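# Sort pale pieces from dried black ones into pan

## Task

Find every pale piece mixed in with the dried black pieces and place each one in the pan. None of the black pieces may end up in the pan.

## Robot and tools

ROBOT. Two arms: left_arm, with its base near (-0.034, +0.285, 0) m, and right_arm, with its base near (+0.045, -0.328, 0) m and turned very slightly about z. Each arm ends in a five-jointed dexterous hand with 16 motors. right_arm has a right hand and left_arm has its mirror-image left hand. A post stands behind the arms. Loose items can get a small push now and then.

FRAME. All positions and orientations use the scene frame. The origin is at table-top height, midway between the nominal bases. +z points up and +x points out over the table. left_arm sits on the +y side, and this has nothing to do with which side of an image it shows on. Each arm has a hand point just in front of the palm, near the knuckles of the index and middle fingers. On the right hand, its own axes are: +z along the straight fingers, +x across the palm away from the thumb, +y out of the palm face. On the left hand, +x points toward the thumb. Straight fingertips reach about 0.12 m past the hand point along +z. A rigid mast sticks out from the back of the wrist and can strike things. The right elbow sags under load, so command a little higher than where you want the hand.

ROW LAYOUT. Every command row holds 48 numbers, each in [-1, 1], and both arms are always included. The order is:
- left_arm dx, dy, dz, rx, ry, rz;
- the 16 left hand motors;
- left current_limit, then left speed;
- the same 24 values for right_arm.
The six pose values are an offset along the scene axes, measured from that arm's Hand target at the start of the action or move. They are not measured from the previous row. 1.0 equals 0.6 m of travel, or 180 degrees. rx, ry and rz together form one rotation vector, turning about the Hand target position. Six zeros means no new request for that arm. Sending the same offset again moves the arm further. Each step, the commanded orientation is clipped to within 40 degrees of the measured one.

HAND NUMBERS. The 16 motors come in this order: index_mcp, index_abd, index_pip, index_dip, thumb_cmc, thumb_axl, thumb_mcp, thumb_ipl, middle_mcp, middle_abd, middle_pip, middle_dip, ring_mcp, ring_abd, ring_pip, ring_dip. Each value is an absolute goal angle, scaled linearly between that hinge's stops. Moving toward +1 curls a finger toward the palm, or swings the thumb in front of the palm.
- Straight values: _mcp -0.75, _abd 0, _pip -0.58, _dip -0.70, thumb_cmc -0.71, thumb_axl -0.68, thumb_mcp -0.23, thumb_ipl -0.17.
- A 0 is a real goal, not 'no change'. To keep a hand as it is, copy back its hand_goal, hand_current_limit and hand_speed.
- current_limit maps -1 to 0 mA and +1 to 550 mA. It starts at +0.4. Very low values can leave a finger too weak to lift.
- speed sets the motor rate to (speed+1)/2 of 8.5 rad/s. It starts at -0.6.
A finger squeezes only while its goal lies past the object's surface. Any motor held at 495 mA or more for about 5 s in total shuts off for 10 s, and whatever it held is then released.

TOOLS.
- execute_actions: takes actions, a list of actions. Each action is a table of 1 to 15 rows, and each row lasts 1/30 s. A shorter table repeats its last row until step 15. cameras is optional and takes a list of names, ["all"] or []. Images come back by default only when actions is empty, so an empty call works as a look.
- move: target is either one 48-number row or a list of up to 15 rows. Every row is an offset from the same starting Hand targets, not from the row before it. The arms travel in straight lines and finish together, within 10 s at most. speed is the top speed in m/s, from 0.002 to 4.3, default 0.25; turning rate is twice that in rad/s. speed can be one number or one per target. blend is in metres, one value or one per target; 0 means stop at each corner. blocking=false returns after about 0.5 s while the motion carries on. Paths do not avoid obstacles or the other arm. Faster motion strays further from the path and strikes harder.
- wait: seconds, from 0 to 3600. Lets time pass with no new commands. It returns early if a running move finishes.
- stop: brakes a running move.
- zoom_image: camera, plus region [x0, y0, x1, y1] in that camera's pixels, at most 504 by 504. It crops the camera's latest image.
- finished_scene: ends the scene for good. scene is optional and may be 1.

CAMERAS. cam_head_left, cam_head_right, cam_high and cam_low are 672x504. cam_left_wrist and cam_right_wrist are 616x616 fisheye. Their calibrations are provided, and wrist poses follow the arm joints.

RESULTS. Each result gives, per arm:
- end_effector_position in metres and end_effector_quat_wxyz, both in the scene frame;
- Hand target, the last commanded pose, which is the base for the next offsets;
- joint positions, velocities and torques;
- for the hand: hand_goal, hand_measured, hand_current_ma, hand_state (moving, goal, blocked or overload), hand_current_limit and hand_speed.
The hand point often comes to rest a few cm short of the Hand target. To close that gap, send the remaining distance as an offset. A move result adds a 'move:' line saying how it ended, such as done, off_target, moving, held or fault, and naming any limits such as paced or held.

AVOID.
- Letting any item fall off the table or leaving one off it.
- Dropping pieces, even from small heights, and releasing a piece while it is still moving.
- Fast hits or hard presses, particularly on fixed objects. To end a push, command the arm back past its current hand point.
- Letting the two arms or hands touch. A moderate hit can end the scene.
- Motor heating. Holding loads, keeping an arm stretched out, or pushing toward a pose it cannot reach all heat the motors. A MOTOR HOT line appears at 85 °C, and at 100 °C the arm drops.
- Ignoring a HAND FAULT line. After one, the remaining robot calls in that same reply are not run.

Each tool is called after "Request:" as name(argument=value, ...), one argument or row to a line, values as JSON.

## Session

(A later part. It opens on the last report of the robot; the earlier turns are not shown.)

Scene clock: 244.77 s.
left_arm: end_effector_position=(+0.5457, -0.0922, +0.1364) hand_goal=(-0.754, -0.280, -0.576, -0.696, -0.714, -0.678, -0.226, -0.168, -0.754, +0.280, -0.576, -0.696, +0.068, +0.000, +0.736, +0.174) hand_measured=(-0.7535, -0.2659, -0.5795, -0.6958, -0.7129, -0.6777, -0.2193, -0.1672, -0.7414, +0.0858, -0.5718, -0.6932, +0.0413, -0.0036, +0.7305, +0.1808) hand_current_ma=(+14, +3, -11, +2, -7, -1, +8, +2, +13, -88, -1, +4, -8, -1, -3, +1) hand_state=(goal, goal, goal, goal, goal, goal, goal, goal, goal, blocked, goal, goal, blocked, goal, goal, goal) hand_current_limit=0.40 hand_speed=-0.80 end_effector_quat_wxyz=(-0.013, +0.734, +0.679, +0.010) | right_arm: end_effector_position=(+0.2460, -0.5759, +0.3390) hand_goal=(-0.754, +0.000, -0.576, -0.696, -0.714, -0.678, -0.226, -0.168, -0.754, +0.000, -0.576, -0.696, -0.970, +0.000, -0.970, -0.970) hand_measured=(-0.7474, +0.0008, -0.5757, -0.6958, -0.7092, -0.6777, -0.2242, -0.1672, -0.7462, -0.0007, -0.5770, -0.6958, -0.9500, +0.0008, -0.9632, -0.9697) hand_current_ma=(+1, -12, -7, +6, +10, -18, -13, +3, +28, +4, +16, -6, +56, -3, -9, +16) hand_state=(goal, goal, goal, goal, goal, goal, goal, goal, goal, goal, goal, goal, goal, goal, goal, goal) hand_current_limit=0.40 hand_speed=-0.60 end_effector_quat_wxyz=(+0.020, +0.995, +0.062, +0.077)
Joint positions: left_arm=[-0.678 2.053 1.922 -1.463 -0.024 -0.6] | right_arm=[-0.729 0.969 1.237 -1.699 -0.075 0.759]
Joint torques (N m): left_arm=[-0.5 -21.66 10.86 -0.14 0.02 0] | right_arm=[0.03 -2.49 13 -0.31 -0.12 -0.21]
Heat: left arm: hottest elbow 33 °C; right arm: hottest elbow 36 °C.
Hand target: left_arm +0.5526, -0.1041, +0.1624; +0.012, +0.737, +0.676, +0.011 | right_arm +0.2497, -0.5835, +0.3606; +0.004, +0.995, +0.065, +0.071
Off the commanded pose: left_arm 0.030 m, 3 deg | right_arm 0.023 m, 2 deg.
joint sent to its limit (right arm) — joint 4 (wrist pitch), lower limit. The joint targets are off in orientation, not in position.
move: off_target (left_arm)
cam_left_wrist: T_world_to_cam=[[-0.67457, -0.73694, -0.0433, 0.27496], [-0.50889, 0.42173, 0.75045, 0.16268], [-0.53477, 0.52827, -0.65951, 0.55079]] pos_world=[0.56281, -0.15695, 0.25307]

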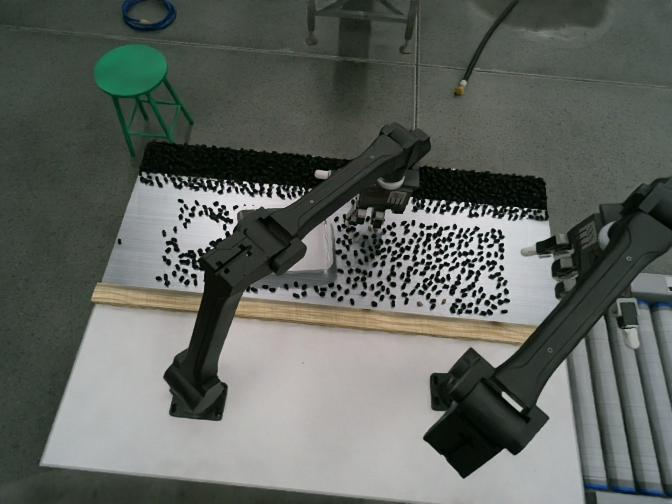

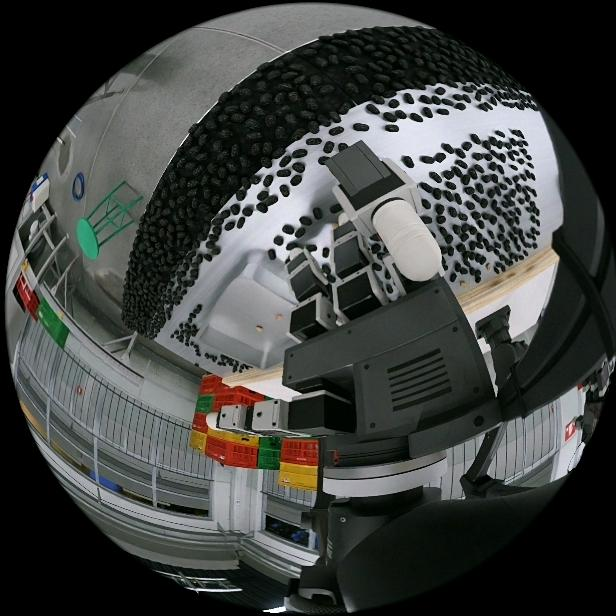

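Request:
move(
  target=[
    [0.0083,0,0.05,0,-0.009,0,-0.754,-0.28,-0.576,-0.696,-0.714,-0.678,-0.226,-0.168,-0.754,0.28,-0.576,-0.696,0.068,0,0.737,0.174,0.4,-0.8,0,0,0,0,0,0,-0.754,0,-0.576,-0.696,-0.714,-0.678,-0.226,-0.168,-0.754,0,-0.576,-0.696,-0.97,0,-0.97,-0.97,0.4,-0.6],
  ],
  speed=[0.03],
  cameras=["cam_high","cam_left_wrist"],
)

Request:
zoom_image(
  camera="cam_high",
  region=[330, 190, 420, 258],
)

Request:
zoom_image(
  camera="cam_left_wrist",
  region=[240, 100, 420, 280],
)

Scene clock: 246.37 s.
left_arm: end_effector_position=(+0.5469, -0.0915, +0.1486) hand_goal=(-0.754, -0.280, -0.576, -0.696, -0.714, -0.678, -0.226, -0.168, -0.754, +0.280, -0.576, -0.696, +0.068, +0.000, +0.736, +0.174) hand_measured=(-0.7547, -0.2673, -0.5782, -0.6958, -0.7117, -0.6777, -0.2193, -0.1672, -0.7414, +0.2660, -0.5680, -0.6932, +0.0425, -0.0051, +0.7305, +0.1820) hand_current_ma=(+2, +6, -11, -7, -9, -1, +13, +4, +14, +10, +3, -1, -6, -7, +5, +1) hand_state=(goal, goal, goal, goal, goal, goal, goal, goal, goal, goal, goal, goal, blocked, goal, goal, goal) hand_current_limit=0.40 hand_speed=-0.80 end_effector_quat_wxyz=(-0.016, +0.734, +0.679, +0.014) | right_arm: end_effector_position=(+0.2460, -0.5759, +0.3390) hand_goal=(-0.754, +0.000, -0.576, -0.696, -0.714, -0.678, -0.226, -0.168, -0.754, +0.000, -0.576, -0.696, -0.970, +0.000, -0.970, -0.970) hand_measured=(-0.7462, +0.0008, -0.5757, -0.6958, -0.7104, -0.6767, -0.2232, -0.1681, -0.7462, +0.0008, -0.5770, -0.6971, -0.9500, -0.0007, -0.9632, -0.9684) hand_current_ma=(+20, -10, -9, -7, -7, +4, -8, +2, +32, -1, -3, -8, +55, -5, +13, +12) hand_state=(goal, goal, goal, goal, goal, goal, goal, goal, goal, goal, goal, goal, goal, goal, goal, goal) hand_current_limit=0.40 hand_speed=-0.60 end_effector_quat_wxyz=(+0.020, +0.995, +0.062, +0.077)
Joint positions: left_arm=[-0.678 2.053 1.953 -1.498 -0.032 -0.6] | right_arm=[-0.729 0.969 1.237 -1.699 -0.075 0.759]
Joint torques (N m): left_arm=[-0.44 -22.77 12.23 -0.29 -0.42 0.01] | right_arm=[0.03 -2.49 12.98 -0.32 -0.13 -0.2]
Heat: left arm: hottest elbow 33 °C; right arm: hottest elbow 36 °C.
Hand target: left_arm +0.5576, -0.1041, +0.1925; +0.022, +0.737, +0.676, +0.021 | right_arm +0.2497, -0.5835, +0.3606; +0.004, +0.995, +0.065, +0.071
Off the commanded pose: left_arm 0.047 m, 4 deg | right_arm 0.023 m, 2 deg.
joint sent to its limit (right arm) — joint 4 (wrist pitch), lower limit. The joint targets are off in orientation, not in position.
move: off_target (left_arm)
cam_left_wrist: T_world_to_cam=[[-0.67458, -0.73646, -0.05069, 0.27796], [-0.51042, 0.41572, 0.75276, 0.15383], [-0.53331, 0.53367, -0.65634, 0.55838]] pos_world=[0.56381, -0.15724, 0.26478]

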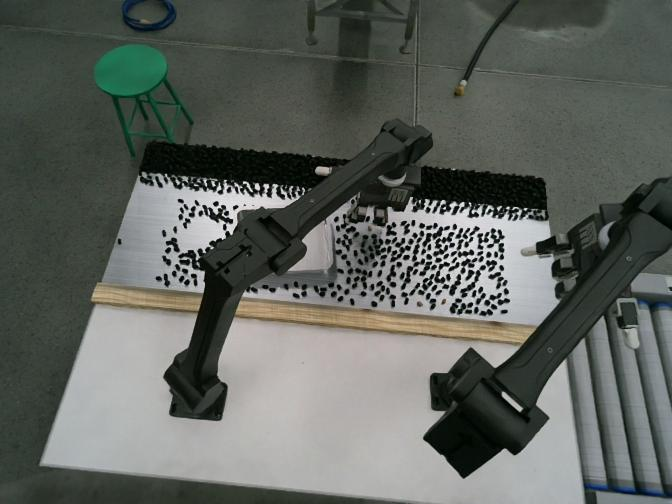

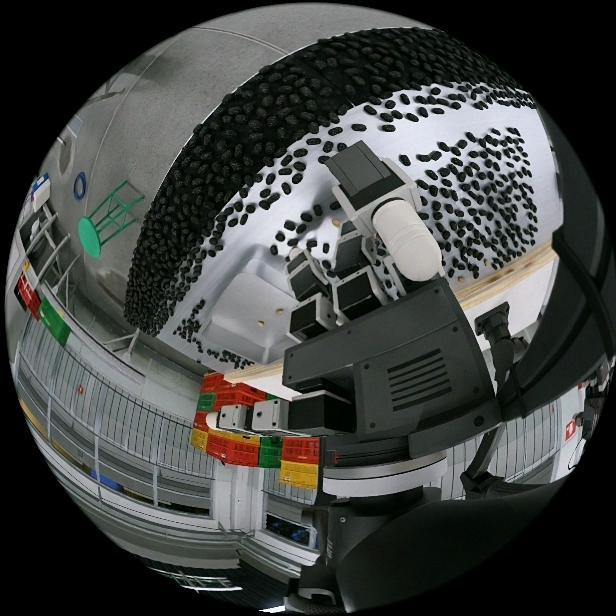

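Scaled by 5.600 from the camera's image (finer frame: 960x720).

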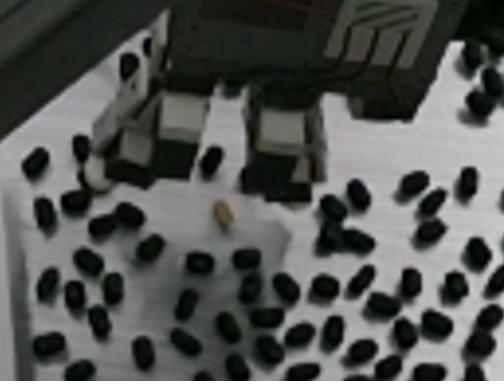

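Scaled by 2.800 from the camera's image (finer frame: 880x880).

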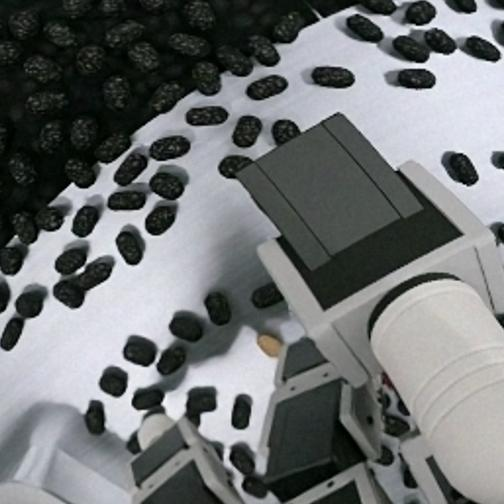

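Request:
move(
  target=[
    [0,0,0.02,0,0,0,-0.754,0.073,-0.576,-0.696,-0.714,-0.678,-0.226,-0.168,-0.754,-0.073,-0.576,-0.696,0.068,0,0.737,0.174,0.4,-0.7,0,0,0,0,0,0,-0.754,0,-0.576,-0.696,-0.714,-0.678,-0.226,-0.168,-0.754,0,-0.576,-0.696,-0.97,0,-0.97,-0.97,0.4,-0.6],
    [0.0032,0.011,-0.07,0,0.018,0,-0.754,0.073,-0.576,-0.696,-0.714,-0.678,-0.226,-0.168,-0.754,-0.073,-0.576,-0.696,0.068,0,0.737,0.174,0.4,-0.7,0,0,0,0,0,0,-0.754,0,-0.576,-0.696,-0.714,-0.678,-0.226,-0.168,-0.754,0,-0.576,-0.696,-0.97,0,-0.97,-0.97,0.4,-0.6],
    [0.0032,0.011,-0.087,0,0.018,0,-0.754,0.073,-0.576,-0.696,-0.714,-0.678,-0.226,-0.168,-0.754,-0.073,-0.576,-0.696,0.068,0,0.737,0.174,0.4,-0.7,0,0,0,0,0,0,-0.754,0,-0.576,-0.696,-0.714,-0.678,-0.226,-0.168,-0.754,0,-0.576,-0.696,-0.97,0,-0.97,-0.97,0.4,-0.6],
  ],
  speed=[0.06,0.06,0.06],
  cameras=["cam_high","cam_left_wrist"],
)

Request:
zoom_image(
  camera="cam_high",
  region=[330, 190, 420, 258],
)

Request:
zoom_image(
  camera="cam_left_wrist",
  region=[240, 100, 420, 280],
)

Scene clock: 249.60 s.
left_arm: end_effector_position=(+0.5538, -0.1004, +0.1444) hand_goal=(-0.754, +0.072, -0.576, -0.696, -0.714, -0.678, -0.226, -0.168, -0.754, -0.074, -0.576, -0.696, +0.068, +0.000, +0.736, +0.174) hand_measured=(-0.7535, +0.0638, -0.5770, -0.6958, -0.7117, -0.6767, -0.2203, -0.1681, -0.7414, -0.0681, -0.5680, -0.6932, +0.0413, -0.0036, +0.7305, +0.1808) hand_current_ma=(+6, -1, -9, -1, -4, +10, +12, +7, +13, +15, +5, +0, -17, -6, +1, +5) hand_state=(goal, goal, goal, goal, goal, goal, goal, goal, goal, goal, goal, goal, blocked, goal, goal, goal) hand_current_limit=0.40 hand_speed=-0.70 end_effector_quat_wxyz=(+0.000, +0.736, +0.677, +0.002) | right_arm: end_effector_position=(+0.2460, -0.5759, +0.3390) hand_goal=(-0.754, +0.000, -0.576, -0.696, -0.714, -0.678, -0.226, -0.168, -0.754, +0.000, -0.576, -0.696, -0.970, +0.000, -0.970, -0.970) hand_measured=(-0.7462, +0.0008, -0.5770, -0.6958, -0.7104, -0.6777, -0.2242, -0.1672, -0.7462, -0.0007, -0.5770, -0.6958, -0.9500, +0.0008, -0.9632, -0.9697) hand_current_ma=(+14, -13, -18, -3, +7, -6, -9, +4, +17, +5, -7, +20, +60, +8, -3, +22) hand_state=(goal, goal, goal, goal, goal, goal, goal, goal, goal, goal, goal, goal, goal, goal, goal, goal) hand_current_limit=0.40 hand_speed=-0.60 end_effector_quat_wxyz=(+0.020, +0.995, +0.062, +0.077)
Joint positions: left_arm=[-0.674 2.067 1.967 -1.471 -0.004 -0.592] | right_arm=[-0.729 0.969 1.237 -1.699 -0.075 0.759]
Joint torques (N m): left_arm=[0.85 -20.66 7.62 0.53 -0.07 0.12] | right_arm=[0.03 -2.43 13 -0.32 -0.12 -0.21]
Heat: left arm: hottest elbow 33 °C; right arm: hottest elbow 36 °C.
Hand target: left_arm +0.5595, -0.0976, +0.1405; +0.003, +0.737, +0.676, +0.001 | right_arm +0.2497, -0.5835, +0.3606; +0.004, +0.995, +0.065, +0.071
Off the commanded pose: left_arm 0.008 m, 0 deg | right_arm 0.023 m, 2 deg.
joint sent to its limit (right arm) — joint 4 (wrist pitch), lower limit. The joint targets are off in orientation, not in position.
move: done
cam_left_wrist: T_world_to_cam=[[-0.67731, -0.73529, -0.02455, 0.27372], [-0.51094, 0.44611, 0.7348, 0.17006], [-0.52934, 0.51023, -0.67784, 0.56265]] pos_world=[0.57012, -0.16168, 0.26315]

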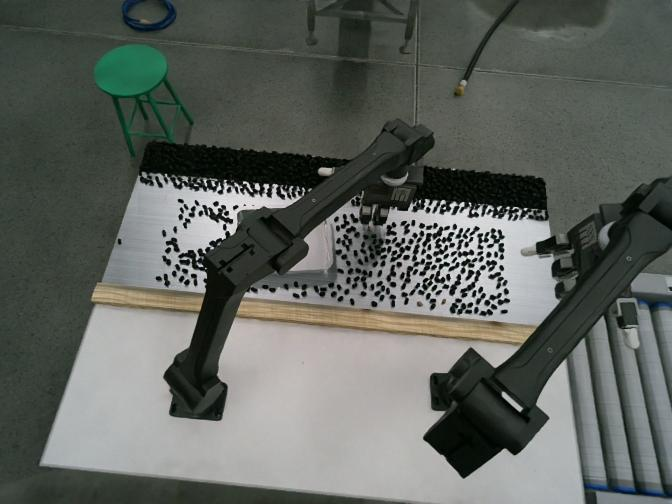

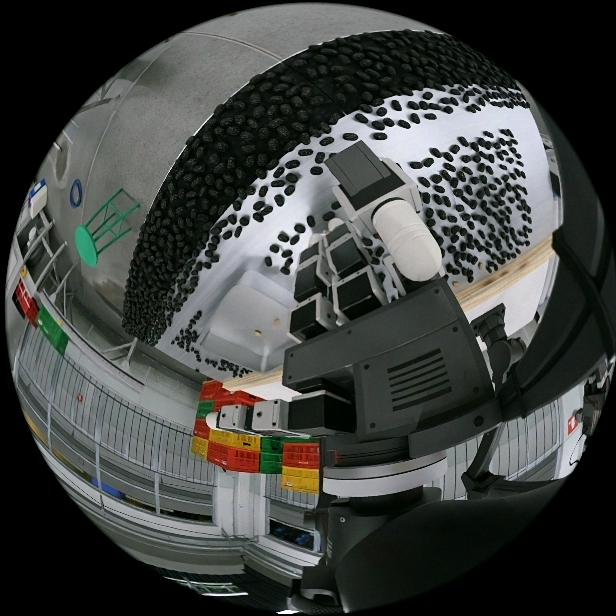

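Scaled by 5.600 from the camera's image (finer frame: 960x720).

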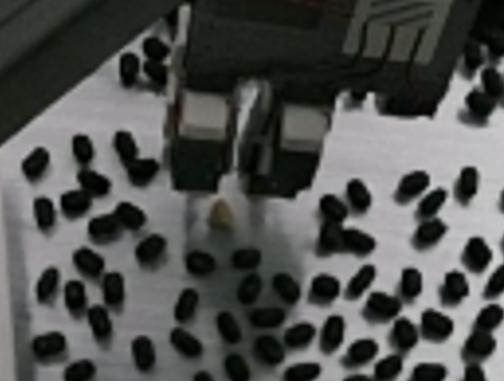

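Scaled by 2.800 from the camera's image (finer frame: 880x880).

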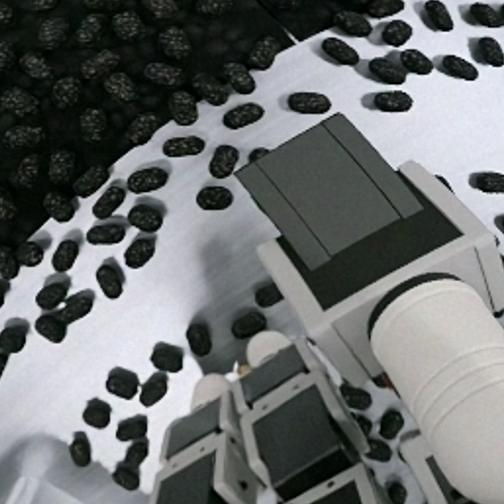

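Request:
move(
  target=[
    [0.0105,0.015,0,0,0,0,-0.754,0.073,-0.576,-0.696,-0.714,-0.678,-0.226,-0.168,-0.754,-0.073,-0.576,-0.696,0.068,0,0.737,0.174,0.4,-0.7,0,0,0,0,0,0,-0.754,0,-0.576,-0.696,-0.714,-0.678,-0.226,-0.168,-0.754,0,-0.576,-0.696,-0.97,0,-0.97,-0.97,0.4,-0.6],
  ],
  speed=[0.06],
  cameras=["cam_left_wrist"],
)

Request:
zoom_image(
  camera="cam_left_wrist",
  region=[240, 100, 420, 280],
)

Scene clock: 250.57 s.
left_arm: end_effector_position=(+0.5619, -0.0897, +0.1444) hand_goal=(-0.754, +0.072, -0.576, -0.696, -0.714, -0.678, -0.226, -0.168, -0.754, -0.074, -0.576, -0.696, +0.068, +0.000, +0.736, +0.174) hand_measured=(-0.7523, +0.0609, -0.5782, -0.6958, -0.7117, -0.6777, -0.2193, -0.1681, -0.7438, -0.0681, -0.5693, -0.6932, +0.0413, -0.0021, +0.7305, +0.1808) hand_current_ma=(+9, -1, +0, +3, -11, -3, +13, +0, +13, +11, -6, -2, -14, -2, +3, +3) hand_state=(goal, goal, goal, goal, goal, goal, goal, goal, goal, goal, goal, goal, blocked, goal, goal, goal) hand_current_limit=0.40 hand_speed=-0.70 end_effector_quat_wxyz=(+0.000, +0.734, +0.679, +0.002) | right_arm: end_effector_position=(+0.2460, -0.5759, +0.3390) hand_goal=(-0.754, +0.000, -0.576, -0.696, -0.714, -0.678, -0.226, -0.168, -0.754, +0.000, -0.576, -0.696, -0.970, +0.000, -0.970, -0.970) hand_measured=(-0.7474, -0.0007, -0.5782, -0.6958, -0.7104, -0.6767, -0.2232, -0.1681, -0.7450, +0.0008, -0.5770, -0.6958, -0.9500, -0.0021, -0.9632, -0.9697) hand_current_ma=(+17, +0, -6, -8, -1, -10, +7, +6, +32, +5, -14, +23, +48, -11, +10, +5) hand_state=(goal, goal, goal, goal, goal, goal, goal, goal, goal, goal, goal, goal, goal, goal, goal, goal) hand_current_limit=0.40 hand_speed=-0.60 end_effector_quat_wxyz=(+0.020, +0.995, +0.062, +0.077)
Joint positions: left_arm=[-0.654 2.067 1.967 -1.471 -0.003 -0.576] | right_arm=[-0.729 0.969 1.237 -1.699 -0.075 0.759]
Joint torques (N m): left_arm=[0.62 -20.84 7.43 0.73 -0.08 0.09] | right_arm=[0.03 -2.49 13 -0.31 -0.12 -0.21]
Heat: left arm: hottest elbow 33 °C; right arm: hottest elbow 36 °C.
Hand target: left_arm +0.5658, -0.0885, +0.1405; +0.003, +0.737, +0.676, +0.001 | right_arm +0.2497, -0.5835, +0.3606; +0.004, +0.995, +0.065, +0.071
Off the commanded pose: left_arm 0.006 m, 1 deg | right_arm 0.023 m, 2 deg.
joint sent to its limit (right arm) — joint 4 (wrist pitch), lower limit. The joint targets are off in orientation, not in position.
move: done
cam_left_wrist: T_world_to_cam=[[-0.67424, -0.73812, -0.02415, 0.28504], [-0.51259, 0.44419, 0.73481, 0.17027], [-0.53165, 0.50782, -0.67784, 0.56249]] pos_world=[0.57852, -0.15088, 0.26305]

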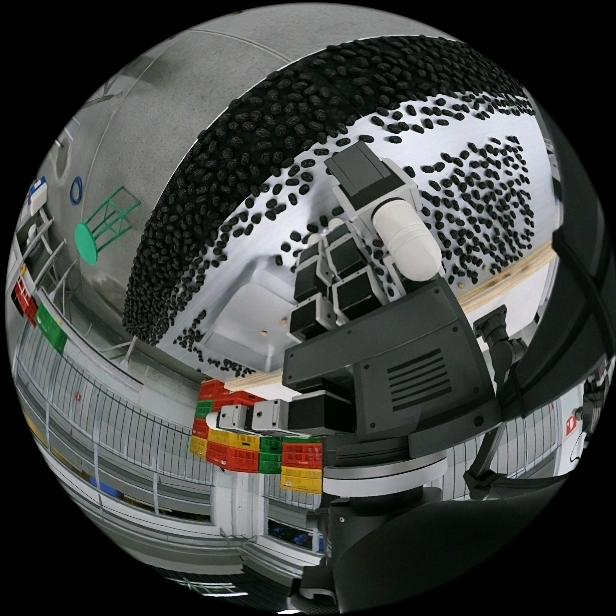

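Scaled by 2.800 from the camera's image (finer frame: 880x880).

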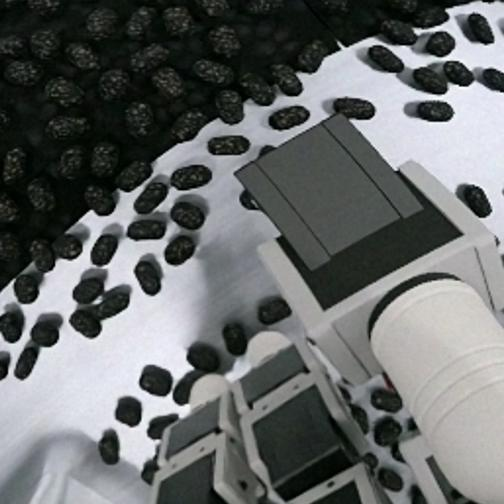

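Request:
move(
  target=[
    [0.0075,-0.0108,0,0,0,0,-0.754,0.073,-0.576,-0.696,-0.714,-0.678,-0.226,-0.168,-0.754,-0.073,-0.576,-0.696,0.068,0,0.737,0.174,0.4,-0.7,0,0,0,0,0,0,-0.754,0,-0.576,-0.696,-0.714,-0.678,-0.226,-0.168,-0.754,0,-0.576,-0.696,-0.97,0,-0.97,-0.97,0.4,-0.6],
    [0.0075,-0.0108,-0.02,0,0,0,-0.754,0.073,-0.576,-0.696,-0.714,-0.678,-0.226,-0.168,-0.754,-0.073,-0.576,-0.696,0.068,0,0.737,0.174,0.4,-0.7,0,0,0,0,0,0,-0.754,0,-0.576,-0.696,-0.714,-0.678,-0.226,-0.168,-0.754,0,-0.576,-0.696,-0.97,0,-0.97,-0.97,0.4,-0.6],
    [0.0075,-0.0108,-0.02,0,0,0,-0.754,-0.28,-0.576,-0.696,-0.714,-0.678,-0.226,-0.168,-0.754,0.28,-0.576,-0.696,0.068,0,0.737,0.174,0.4,-0.75,0,0,0,0,0,0,-0.754,0,-0.576,-0.696,-0.714,-0.678,-0.226,-0.168,-0.754,0,-0.576,-0.696,-0.97,0,-0.97,-0.97,0.4,-0.6],
  ],
  speed=[0.06,0.05,0.05],
  cameras=["cam_high","cam_left_wrist"],
)

Request:
zoom_image(
  camera="cam_high",
  region=[330, 190, 420, 258],
)

Request:
zoom_image(
  camera="cam_left_wrist",
  region=[240, 100, 420, 280],
)

Scene clock: 252.93 s.
left_arm: end_effector_position=(+0.5663, -0.0886, +0.1364) hand_goal=(-0.754, -0.280, -0.576, -0.696, -0.714, -0.678, -0.226, -0.168, -0.754, +0.280, -0.576, -0.696, +0.068, +0.000, +0.736, +0.174) hand_measured=(-0.7535, -0.2673, -0.5808, -0.7009, -0.7129, -0.6777, -0.2203, -0.1672, -0.7667, -0.0476, -0.5859, -0.7047, +0.0413, -0.0021, +0.7305, +0.1820) hand_current_ma=(+4, +8, -8, -14, -3, +6, +13, +3, +3, -238, -4, +3, -12, -7, +3, +3) hand_state=(goal, goal, goal, goal, goal, goal, goal, goal, goal, blocked, goal, goal, blocked, goal, goal, goal) hand_current_limit=0.40 hand_speed=-0.75 end_effector_quat_wxyz=(-0.002, +0.733, +0.680, +0.004) | right_arm: end_effector_position=(+0.2460, -0.5759, +0.3390) hand_goal=(-0.754, +0.000, -0.576, -0.696, -0.714, -0.678, -0.226, -0.168, -0.754, +0.000, -0.576, -0.696, -0.970, +0.000, -0.970, -0.970) hand_measured=(-0.7462, -0.0007, -0.5770, -0.6958, -0.7092, -0.6767, -0.2242, -0.1672, -0.7462, -0.0007, -0.5770, -0.6958, -0.9500, +0.0008, -0.9619, -0.9697) hand_current_ma=(+7, -6, -11, +9, +1, -4, -6, +3, +17, -8, +0, +7, +51, +5, +9, +13) hand_state=(goal, goal, goal, goal, goal, goal, goal, goal, goal, goal, goal, goal, goal, goal, goal, goal) hand_current_limit=0.40 hand_speed=-0.60 end_effector_quat_wxyz=(+0.020, +0.995, +0.062, +0.077)
Joint positions: left_arm=[-0.65 2.081 1.967 -1.459 -0.009 -0.575] | right_arm=[-0.729 0.969 1.237 -1.699 -0.075 0.759]
Joint torques (N m): left_arm=[-0.09 -19.96 8.23 0.85 0.14 0.08] | right_arm=[0.03 -2.49 12.98 -0.32 -0.13 -0.21]
Heat: left arm: hottest elbow 34 °C; right arm: hottest elbow 37 °C.
Hand target: left_arm +0.5702, -0.0951, +0.1285; +0.003, +0.737, +0.676, +0.000 | right_arm +0.2497, -0.5835, +0.3606; +0.004, +0.995, +0.065, +0.071
Off the commanded pose: left_arm 0.011 m, 1 deg | right_arm 0.023 m, 2 deg.
joint sent to its limit (right arm) — joint 4 (wrist pitch), lower limit. The joint targets are off in orientation, not in position.
move: off_target (left_arm)
cam_left_wrist: T_world_to_cam=[[-0.67188, -0.74007, -0.02938, 0.28778], [-0.51545, 0.43874, 0.73608, 0.17887], [-0.53187, 0.50971, -0.67625, 0.5589]] pos_world=[0.58282, -0.15038, 0.25475]

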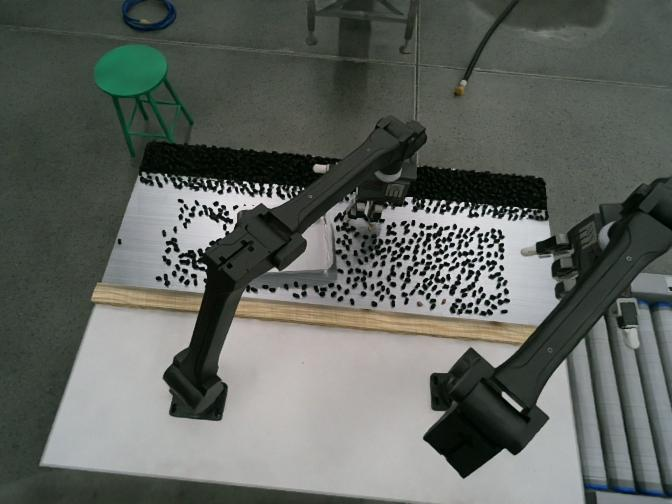

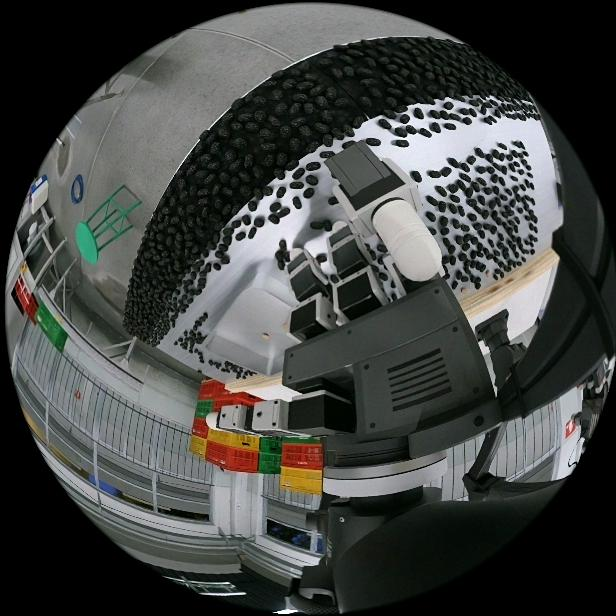

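Scaled by 5.600 from the camera's image (finer frame: 960x720).

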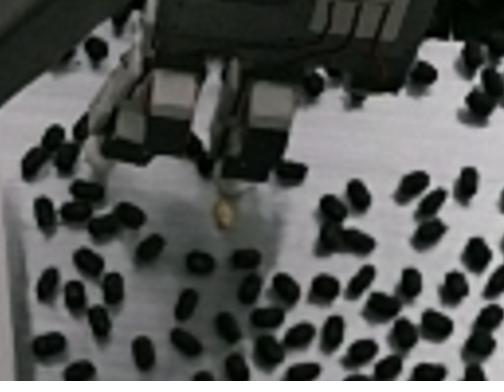

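Scaled by 2.800 from the camera's image (finer frame: 880x880).

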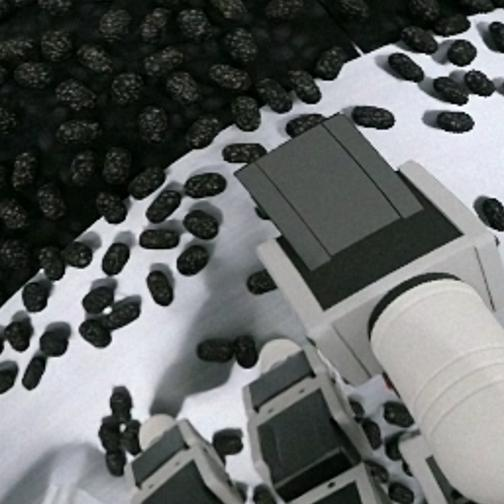

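Request:
move(
  target=[
    [0.004,0,0.02,0,-0.004,0,-0.754,-0.28,-0.576,-0.696,-0.714,-0.678,-0.226,-0.168,-0.754,0.5,-0.576,-0.696,0.068,0,0.737,0.174,0.4,-0.85,0,0,0,0,0,0,-0.754,0,-0.576,-0.696,-0.714,-0.678,-0.226,-0.168,-0.754,0,-0.576,-0.696,-0.97,0,-0.97,-0.97,0.4,-0.6],
  ],
  speed=[0.05],
  cameras=["cam_high"],
)

Request:
zoom_image(
  camera="cam_high",
  region=[330, 190, 420, 258],
)

Scene clock: 253.80 s.
left_arm: end_effector_position=(+0.5682, -0.0826, +0.1368) hand_goal=(-0.754, -0.280, -0.576, -0.696, -0.714, -0.678, -0.226, -0.168, -0.754, +0.500, -0.576, -0.696, +0.068, +0.000, +0.736, +0.174) hand_measured=(-0.7535, -0.2659, -0.5795, -0.6996, -0.7129, -0.6777, -0.2193, -0.1681, -0.7752, +0.0242, -0.5924, -0.7047, +0.0413, -0.0036, +0.7305, +0.1808) hand_current_ma=(+10, +4, -6, +4, -4, +1, +8, +2, +0, -372, +2, -2, -12, -2, -3, +5) hand_state=(goal, goal, goal, goal, goal, goal, goal, goal, blocked, blocked, goal, goal, blocked, goal, goal, goal) hand_current_limit=0.40 hand_speed=-0.85 end_effector_quat_wxyz=(-0.006, +0.731, +0.682, +0.010) | right_arm: end_effector_position=(+0.2460, -0.5759, +0.3390) hand_goal=(-0.754, +0.000, -0.576, -0.696, -0.714, -0.678, -0.226, -0.168, -0.754, +0.000, -0.576, -0.696, -0.970, +0.000, -0.970, -0.970) hand_measured=(-0.7474, -0.0007, -0.5770, -0.6958, -0.7104, -0.6777, -0.2242, -0.1681, -0.7462, +0.0008, -0.5770, -0.6958, -0.9500, +0.0008, -0.9632, -0.9697) hand_current_ma=(+23, -11, -12, -17, +13, +15, +4, +9, +25, +2, +3, +4, +49, -1, -2, +17) hand_state=(goal, goal, goal, goal, goal, goal, goal, goal, goal, goal, goal, goal, goal, goal, goal, goal) hand_current_limit=0.40 hand_speed=-0.60 end_effector_quat_wxyz=(+0.020, +0.995, +0.062, +0.077)
Joint positions: left_arm=[-0.645 2.081 1.967 -1.466 -0.021 -0.575] | right_arm=[-0.729 0.969 1.237 -1.699 -0.075 0.759]
Joint torques (N m): left_arm=[-0.62 -20.31 9.54 0.53 0.33 0.09] | right_arm=[0.03 -2.49 12.98 -0.32 -0.12 -0.21]
Heat: left arm: hottest elbow 34 °C; right arm: hottest elbow 37 °C.
Hand target: left_arm +0.5726, -0.0950, +0.1405; +0.007, +0.737, +0.676, +0.005 | right_arm +0.2497, -0.5835, +0.3606; +0.004, +0.995, +0.065, +0.071
Off the commanded pose: left_arm 0.014 m, 2 deg | right_arm 0.023 m, 2 deg.
joint sent to its limit (right arm) — joint 4 (wrist pitch), lower limit. The joint targets are off in orientation, not in position.
move: off_target (left_arm)

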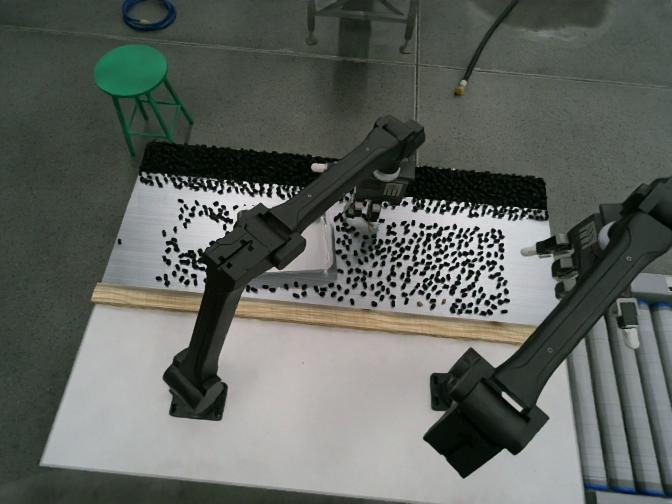

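Scaled by 5.600 from the camera's image (finer frame: 960x720).

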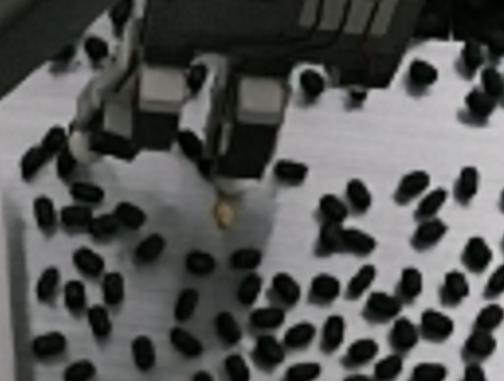

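Request:
move(
  target=[
    [0.0083,0,0.045,0,-0.014,0,-0.754,-0.28,-0.576,-0.696,-0.714,-0.678,-0.226,-0.168,-0.754,0.28,-0.576,-0.696,0.068,0,0.737,0.174,0.4,-0.85,0,0,0,0,0,0,-0.754,0,-0.576,-0.696,-0.714,-0.678,-0.226,-0.168,-0.754,0,-0.576,-0.696,-0.97,0,-0.97,-0.97,0.4,-0.6],
  ],
  speed=[0.03],
  cameras=["cam_high","cam_left_wrist"],
)

Request:
zoom_image(
  camera="cam_high",
  region=[330, 190, 420, 258],
)

Request:
zoom_image(
  camera="cam_left_wrist",
  region=[240, 100, 420, 280],
)

Scene clock: 255.30 s.
left_arm: end_effector_position=(+0.5694, -0.0800, +0.1381) hand_goal=(-0.754, -0.280, -0.576, -0.696, -0.714, -0.678, -0.226, -0.168, -0.754, +0.280, -0.576, -0.696, +0.068, +0.000, +0.736, +0.174) hand_measured=(-0.7535, -0.2673, -0.5808, -0.7009, -0.7117, -0.6767, -0.2203, -0.1681, -0.7824, +0.0609, -0.5975, -0.7060, +0.0413, -0.0036, +0.7305, +0.1820) hand_current_ma=(-1, +0, -7, +5, -12, +5, +7, +4, +6, -117, +0, +8, -20, -4, +4, +3) hand_state=(goal, goal, goal, goal, goal, goal, goal, goal, blocked, blocked, blocked, goal, blocked, goal, goal, goal) hand_current_limit=0.40 hand_speed=-0.85 end_effector_quat_wxyz=(-0.009, +0.731, +0.682, +0.017) | right_arm: end_effector_position=(+0.2460, -0.5759, +0.3390) hand_goal=(-0.754, +0.000, -0.576, -0.696, -0.714, -0.678, -0.226, -0.168, -0.754, +0.000, -0.576, -0.696, -0.970, +0.000, -0.970, -0.970) hand_measured=(-0.7462, +0.0008, -0.5770, -0.6958, -0.7092, -0.6777, -0.2242, -0.1681, -0.7450, -0.0007, -0.5770, -0.6971, -0.9500, +0.0008, -0.9632, -0.9697) hand_current_ma=(+31, -5, +2, -3, -3, +6, +0, +17, +16, -13, -16, -6, +53, -8, +7, -5) hand_state=(goal, goal, goal, goal, goal, goal, goal, goal, goal, goal, goal, goal, goal, goal, goal, goal) hand_current_limit=0.40 hand_speed=-0.60 end_effector_quat_wxyz=(+0.020, +0.995, +0.062, +0.077)
Joint positions: left_arm=[-0.645 2.08 1.967 -1.468 -0.037 -0.575] | right_arm=[-0.729 0.969 1.237 -1.699 -0.075 0.759]
Joint torques (N m): left_arm=[-0.85 -22.24 11.06 0.21 -0.12 0.07] | right_arm=[0.03 -2.49 12.97 -0.31 -0.13 -0.2]
Heat: left arm: hottest elbow 34 °C; right arm: hottest elbow 37 °C.
Hand target: left_arm +0.5776, -0.0951, +0.1673; +0.022, +0.737, +0.676, +0.021 | right_arm +0.2497, -0.5835, +0.3606; +0.004, +0.995, +0.065, +0.071
Off the commanded pose: left_arm 0.034 m, 4 deg | right_arm 0.023 m, 2 deg.
joint sent to its limit (right arm) — joint 4 (wrist pitch), lower limit. The joint targets are off in orientation, not in position.
move: off_target (left_arm)
cam_left_wrist: T_world_to_cam=[[-0.66766, -0.74228, -0.05695, 0.29751], [-0.52497, 0.41518, 0.74299, 0.17803], [-0.52786, 0.52596, -0.66688, 0.55512]] pos_world=[0.58512, -0.14505, 0.25487]

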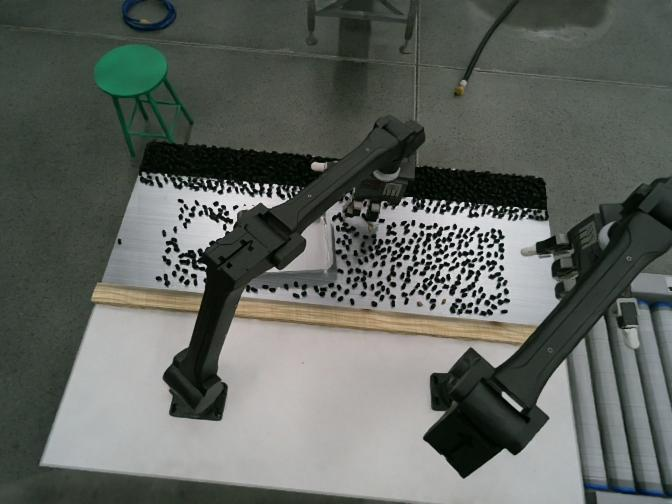

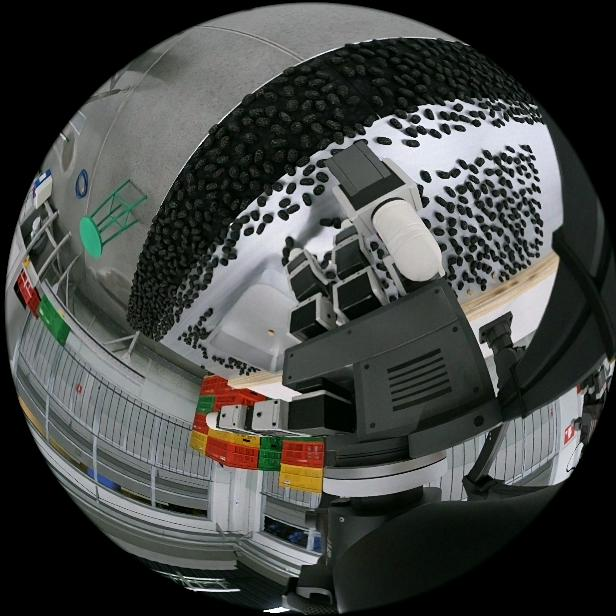

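Scaled by 5.600 from the camera's image (finer frame: 960x720).

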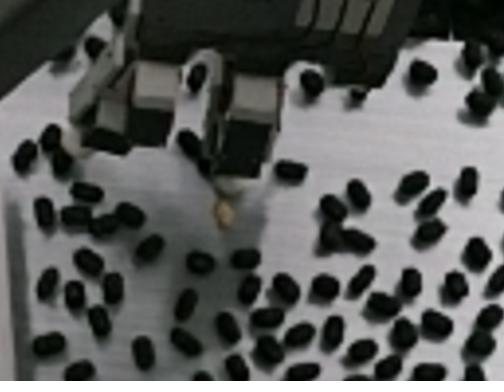

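Scaled by 2.800 from the camera's image (finer frame: 880x880).

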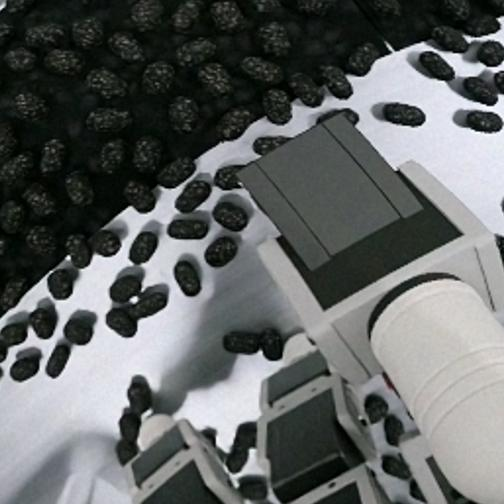

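Request:
move(
  target=[
    [0.0,0,0.03,0,-0.004,0,-0.754,-0.28,-0.576,-0.696,-0.714,-0.678,-0.226,-0.168,-0.754,0.28,-0.576,-0.696,0.068,0,0.737,0.174,0.4,-0.85,0,0,0,0,0,0,-0.754,0,-0.576,-0.696,-0.714,-0.678,-0.226,-0.168,-0.754,0,-0.576,-0.696,-0.97,0,-0.97,-0.97,0.4,-0.6],
  ],
  speed=[0.03],
  cameras=["cam_high","cam_left_wrist"],
)

Request:
zoom_image(
  camera="cam_high",
  region=[330, 190, 420, 258],
)

Request:
zoom_image(
  camera="cam_left_wrist",
  region=[240, 100, 420, 280],
)

Scene clock: 257.27 s.
left_arm: end_effector_position=(+0.5674, -0.0783, +0.1379) hand_goal=(-0.754, -0.280, -0.576, -0.696, -0.714, -0.678, -0.226, -0.168, -0.754, +0.280, -0.576, -0.696, +0.068, +0.000, +0.736, +0.174) hand_measured=(-0.7535, -0.2659, -0.5795, -0.6996, -0.7117, -0.6777, -0.2193, -0.1681, -0.7547, +0.2660, -0.5808, -0.7022, +0.0413, -0.0036, +0.7293, +0.1808) hand_current_ma=(+10, +2, +0, -4, -11, +9, +16, +3, +9, +10, +3, +0, -10, -3, +6, +3) hand_state=(goal, goal, goal, goal, goal, goal, goal, goal, goal, goal, goal, goal, blocked, goal, goal, goal) hand_current_limit=0.40 hand_speed=-0.85 end_effector_quat_wxyz=(-0.014, +0.731, +0.682, +0.018) | right_arm: end_effector_position=(+0.2460, -0.5759, +0.3390) hand_goal=(-0.754, +0.000, -0.576, -0.696, -0.714, -0.678, -0.226, -0.168, -0.754, +0.000, -0.576, -0.696, -0.970, +0.000, -0.970, -0.970) hand_measured=(-0.7462, +0.0008, -0.5757, -0.6958, -0.7104, -0.6777, -0.2242, -0.1672, -0.7450, -0.0007, -0.5757, -0.6958, -0.9500, -0.0007, -0.9619, -0.9697) hand_current_ma=(+13, -2, +7, -6, +13, +4, -9, +6, +8, -5, -3, -2, +62, -9, +9, +6) hand_state=(goal, goal, goal, goal, goal, goal, goal, goal, goal, goal, goal, goal, goal, goal, goal, goal) hand_current_limit=0.40 hand_speed=-0.60 end_effector_quat_wxyz=(+0.020, +0.995, +0.062, +0.077)
Joint positions: left_arm=[-0.645 2.08 1.967 -1.479 -0.04 -0.575] | right_arm=[-0.729 0.969 1.237 -1.699 -0.075 0.759]
Joint torques (N m): left_arm=[-0.91 -23.3 12.37 -0.25 -0.35 0.05] | right_arm=[0.03 -2.43 13 -0.31 -0.12 -0.21]
Heat: left arm: hottest elbow 35 °C; right arm: hottest elbow 37 °C.
Hand target: left_arm +0.5776, -0.0950, +0.1855; +0.026, +0.736, +0.676, +0.026 | right_arm +0.2497, -0.5835, +0.3606; +0.004, +0.995, +0.065, +0.071
Off the commanded pose: left_arm 0.051 m, 5 deg | right_arm 0.023 m, 2 deg.
joint sent to its limit (right arm) — joint 4 (wrist pitch), lower limit. The joint targets are off in orientation, not in position.
move: off_target (left_arm)
cam_left_wrist: T_world_to_cam=[[-0.66835, -0.74152, -0.05874, 0.29816], [-0.51985, 0.40915, 0.7499, 0.17207], [-0.53204, 0.53173, -0.65894, 0.55483]] pos_world=[0.58392, -0.14434, 0.25408]

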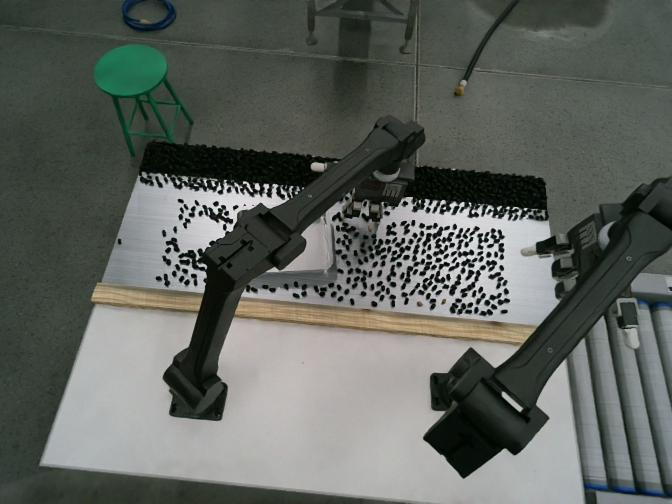

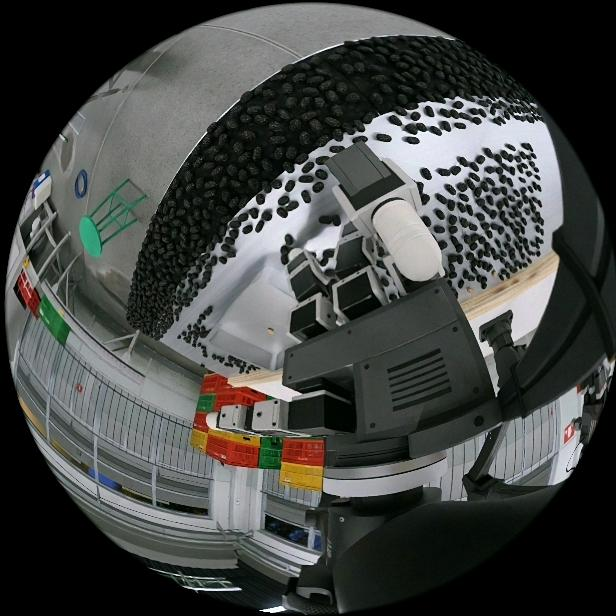

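Scaled by 5.600 from the camera's image (finer frame: 960x720).

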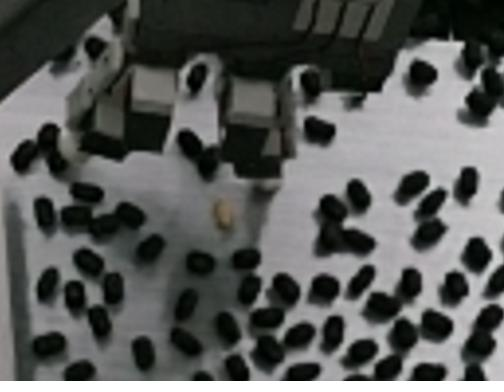

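Scaled by 2.800 from the camera's image (finer frame: 880x880).

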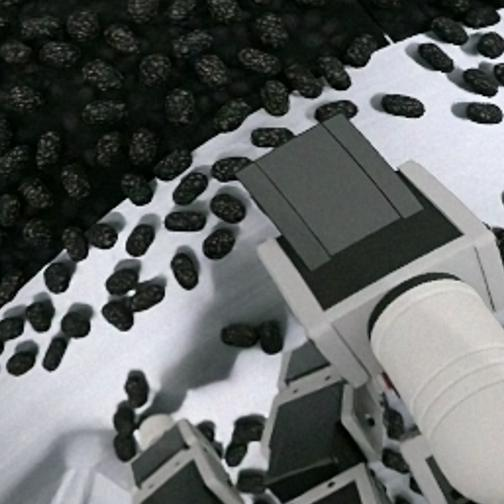

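Request:
move(
  target=[
    [0.0,0,0.07,0,0,0,-0.754,-0.28,-0.576,-0.696,-0.714,-0.678,-0.226,-0.168,-0.754,0.28,-0.576,-0.696,0.068,0,0.737,0.174,0.4,-0.85,0,0,0,0,0,0,-0.754,0,-0.576,-0.696,-0.714,-0.678,-0.226,-0.168,-0.754,0,-0.576,-0.696,-0.97,0,-0.97,-0.97,0.4,-0.6],
    [0.05,-0.03,0.1,0,0,0,-0.754,-0.28,-0.576,-0.696,-0.714,-0.678,-0.226,-0.168,-0.754,0.28,-0.576,-0.696,0.068,0,0.737,0.174,0.4,-0.85,0,0,0,0,0,0,-0.754,0,-0.576,-0.696,-0.714,-0.678,-0.226,-0.168,-0.754,0,-0.576,-0.696,-0.97,0,-0.97,-0.97,0.4,-0.6],
  ],
  speed=[0.06,0.1],
  cameras=["cam_high","cam_left_wrist"],
)

Request:
zoom_image(
  camera="cam_high",
  region=[330, 190, 420, 258],
)

Request:
zoom_image(
  camera="cam_left_wrist",
  region=[240, 100, 420, 280],
)

Scene clock: 259.63 s.
left_arm: end_effector_position=(+0.6014, -0.1040, +0.2186) hand_goal=(-0.754, -0.280, -0.576, -0.696, -0.714, -0.678, -0.226, -0.168, -0.754, +0.280, -0.576, -0.696, +0.068, +0.000, +0.736, +0.174) hand_measured=(-0.7523, -0.2673, -0.5795, -0.6996, -0.7192, -0.6767, -0.2193, -0.1681, -0.7559, +0.2660, -0.5808, -0.7034, +0.0401, -0.0036, +0.7305, +0.1820) hand_current_ma=(+11, -5, -8, +1, -6, +4, +9, +5, +11, +8, +7, +4, -11, +1, +2, +0) hand_state=(goal, goal, goal, goal, goal, goal, goal, goal, goal, goal, goal, goal, blocked, goal, goal, goal) hand_current_limit=0.40 hand_speed=-0.85 end_effector_quat_wxyz=(+0.020, +0.732, +0.680, +0.024) | right_arm: end_effector_position=(+0.2460, -0.5759, +0.3390) hand_goal=(-0.754, +0.000, -0.576, -0.696, -0.714, -0.678, -0.226, -0.168, -0.754, +0.000, -0.576, -0.696, -0.970, +0.000, -0.970, -0.970) hand_measured=(-0.7462, +0.0008, -0.5770, -0.6958, -0.7104, -0.6777, -0.2232, -0.1681, -0.7462, -0.0007, -0.5770, -0.6958, -0.9500, +0.0008, -0.9632, -0.9697) hand_current_ma=(+9, -27, -10, -15, -6, -18, -4, +3, +26, -16, -15, +6, +62, -1, +17, +11) hand_state=(goal, goal, goal, goal, goal, goal, goal, goal, goal, goal, goal, goal, goal, goal, goal, goal) hand_current_limit=0.40 hand_speed=-0.60 end_effector_quat_wxyz=(+0.020, +0.995, +0.062, +0.077)
Joint positions: left_arm=[-0.645 2.177 2.33 -1.677 -0.041 -0.571] | right_arm=[-0.729 0.969 1.237 -1.699 -0.075 0.759]
Joint torques (N m): left_arm=[-0.38 -22.12 12.16 -0.14 -0.42 0.13] | right_arm=[0.03 -2.43 12.97 -0.34 -0.12 -0.21]
Heat: left arm: hottest elbow 35 °C; right arm: hottest elbow 37 °C.
Hand target: left_arm +0.6077, -0.1131, +0.2456; +0.026, +0.736, +0.675, +0.026 | right_arm +0.2497, -0.5835, +0.3606; +0.004, +0.995, +0.065, +0.071
Off the commanded pose: left_arm 0.029 m, 1 deg | right_arm 0.023 m, 2 deg.
joint sent to its limit (left arm) — joint 4 (wrist pitch), lower limit. The joint targets still meet the commanded pose.
joint sent to its limit (right arm) — joint 4 (wrist pitch), lower limit. The joint targets are off in orientation, not in position.
move: off_target (left_arm)
cam_left_wrist: T_world_to_cam=[[-0.668, -0.74123, -0.066, 0.30801], [-0.5584, 0.44064, 0.70287, 0.17641], [-0.49191, 0.50637, -0.70825, 0.62376]] pos_world=[0.61108, -0.16528, 0.33811]

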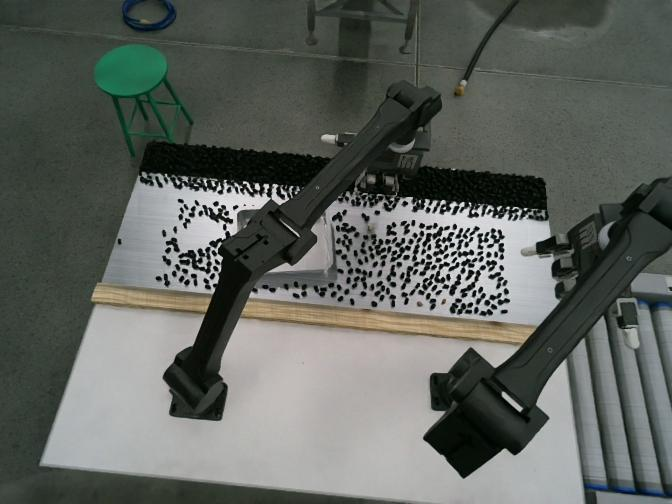

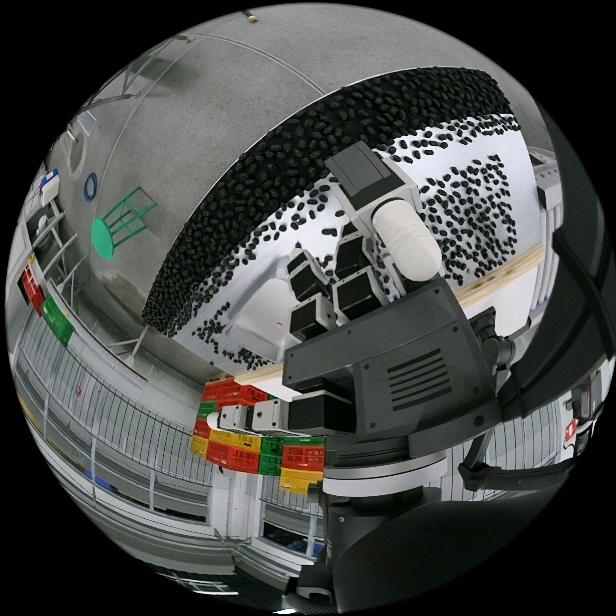

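Scaled by 5.600 from the camera's image (finer frame: 960x720).

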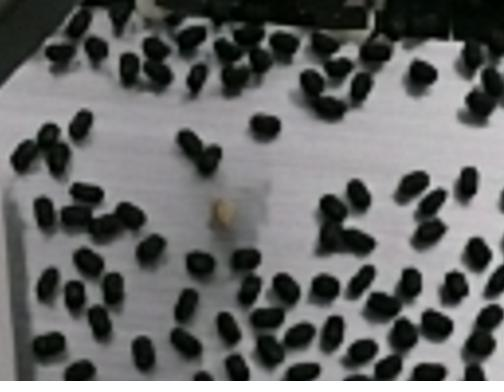

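Scaled by 2.800 from the camera's image (finer frame: 880x880).

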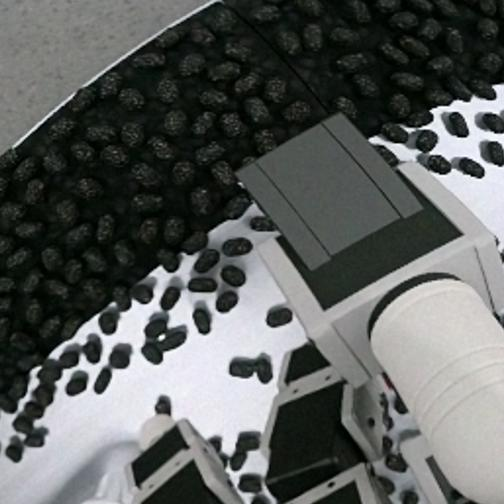

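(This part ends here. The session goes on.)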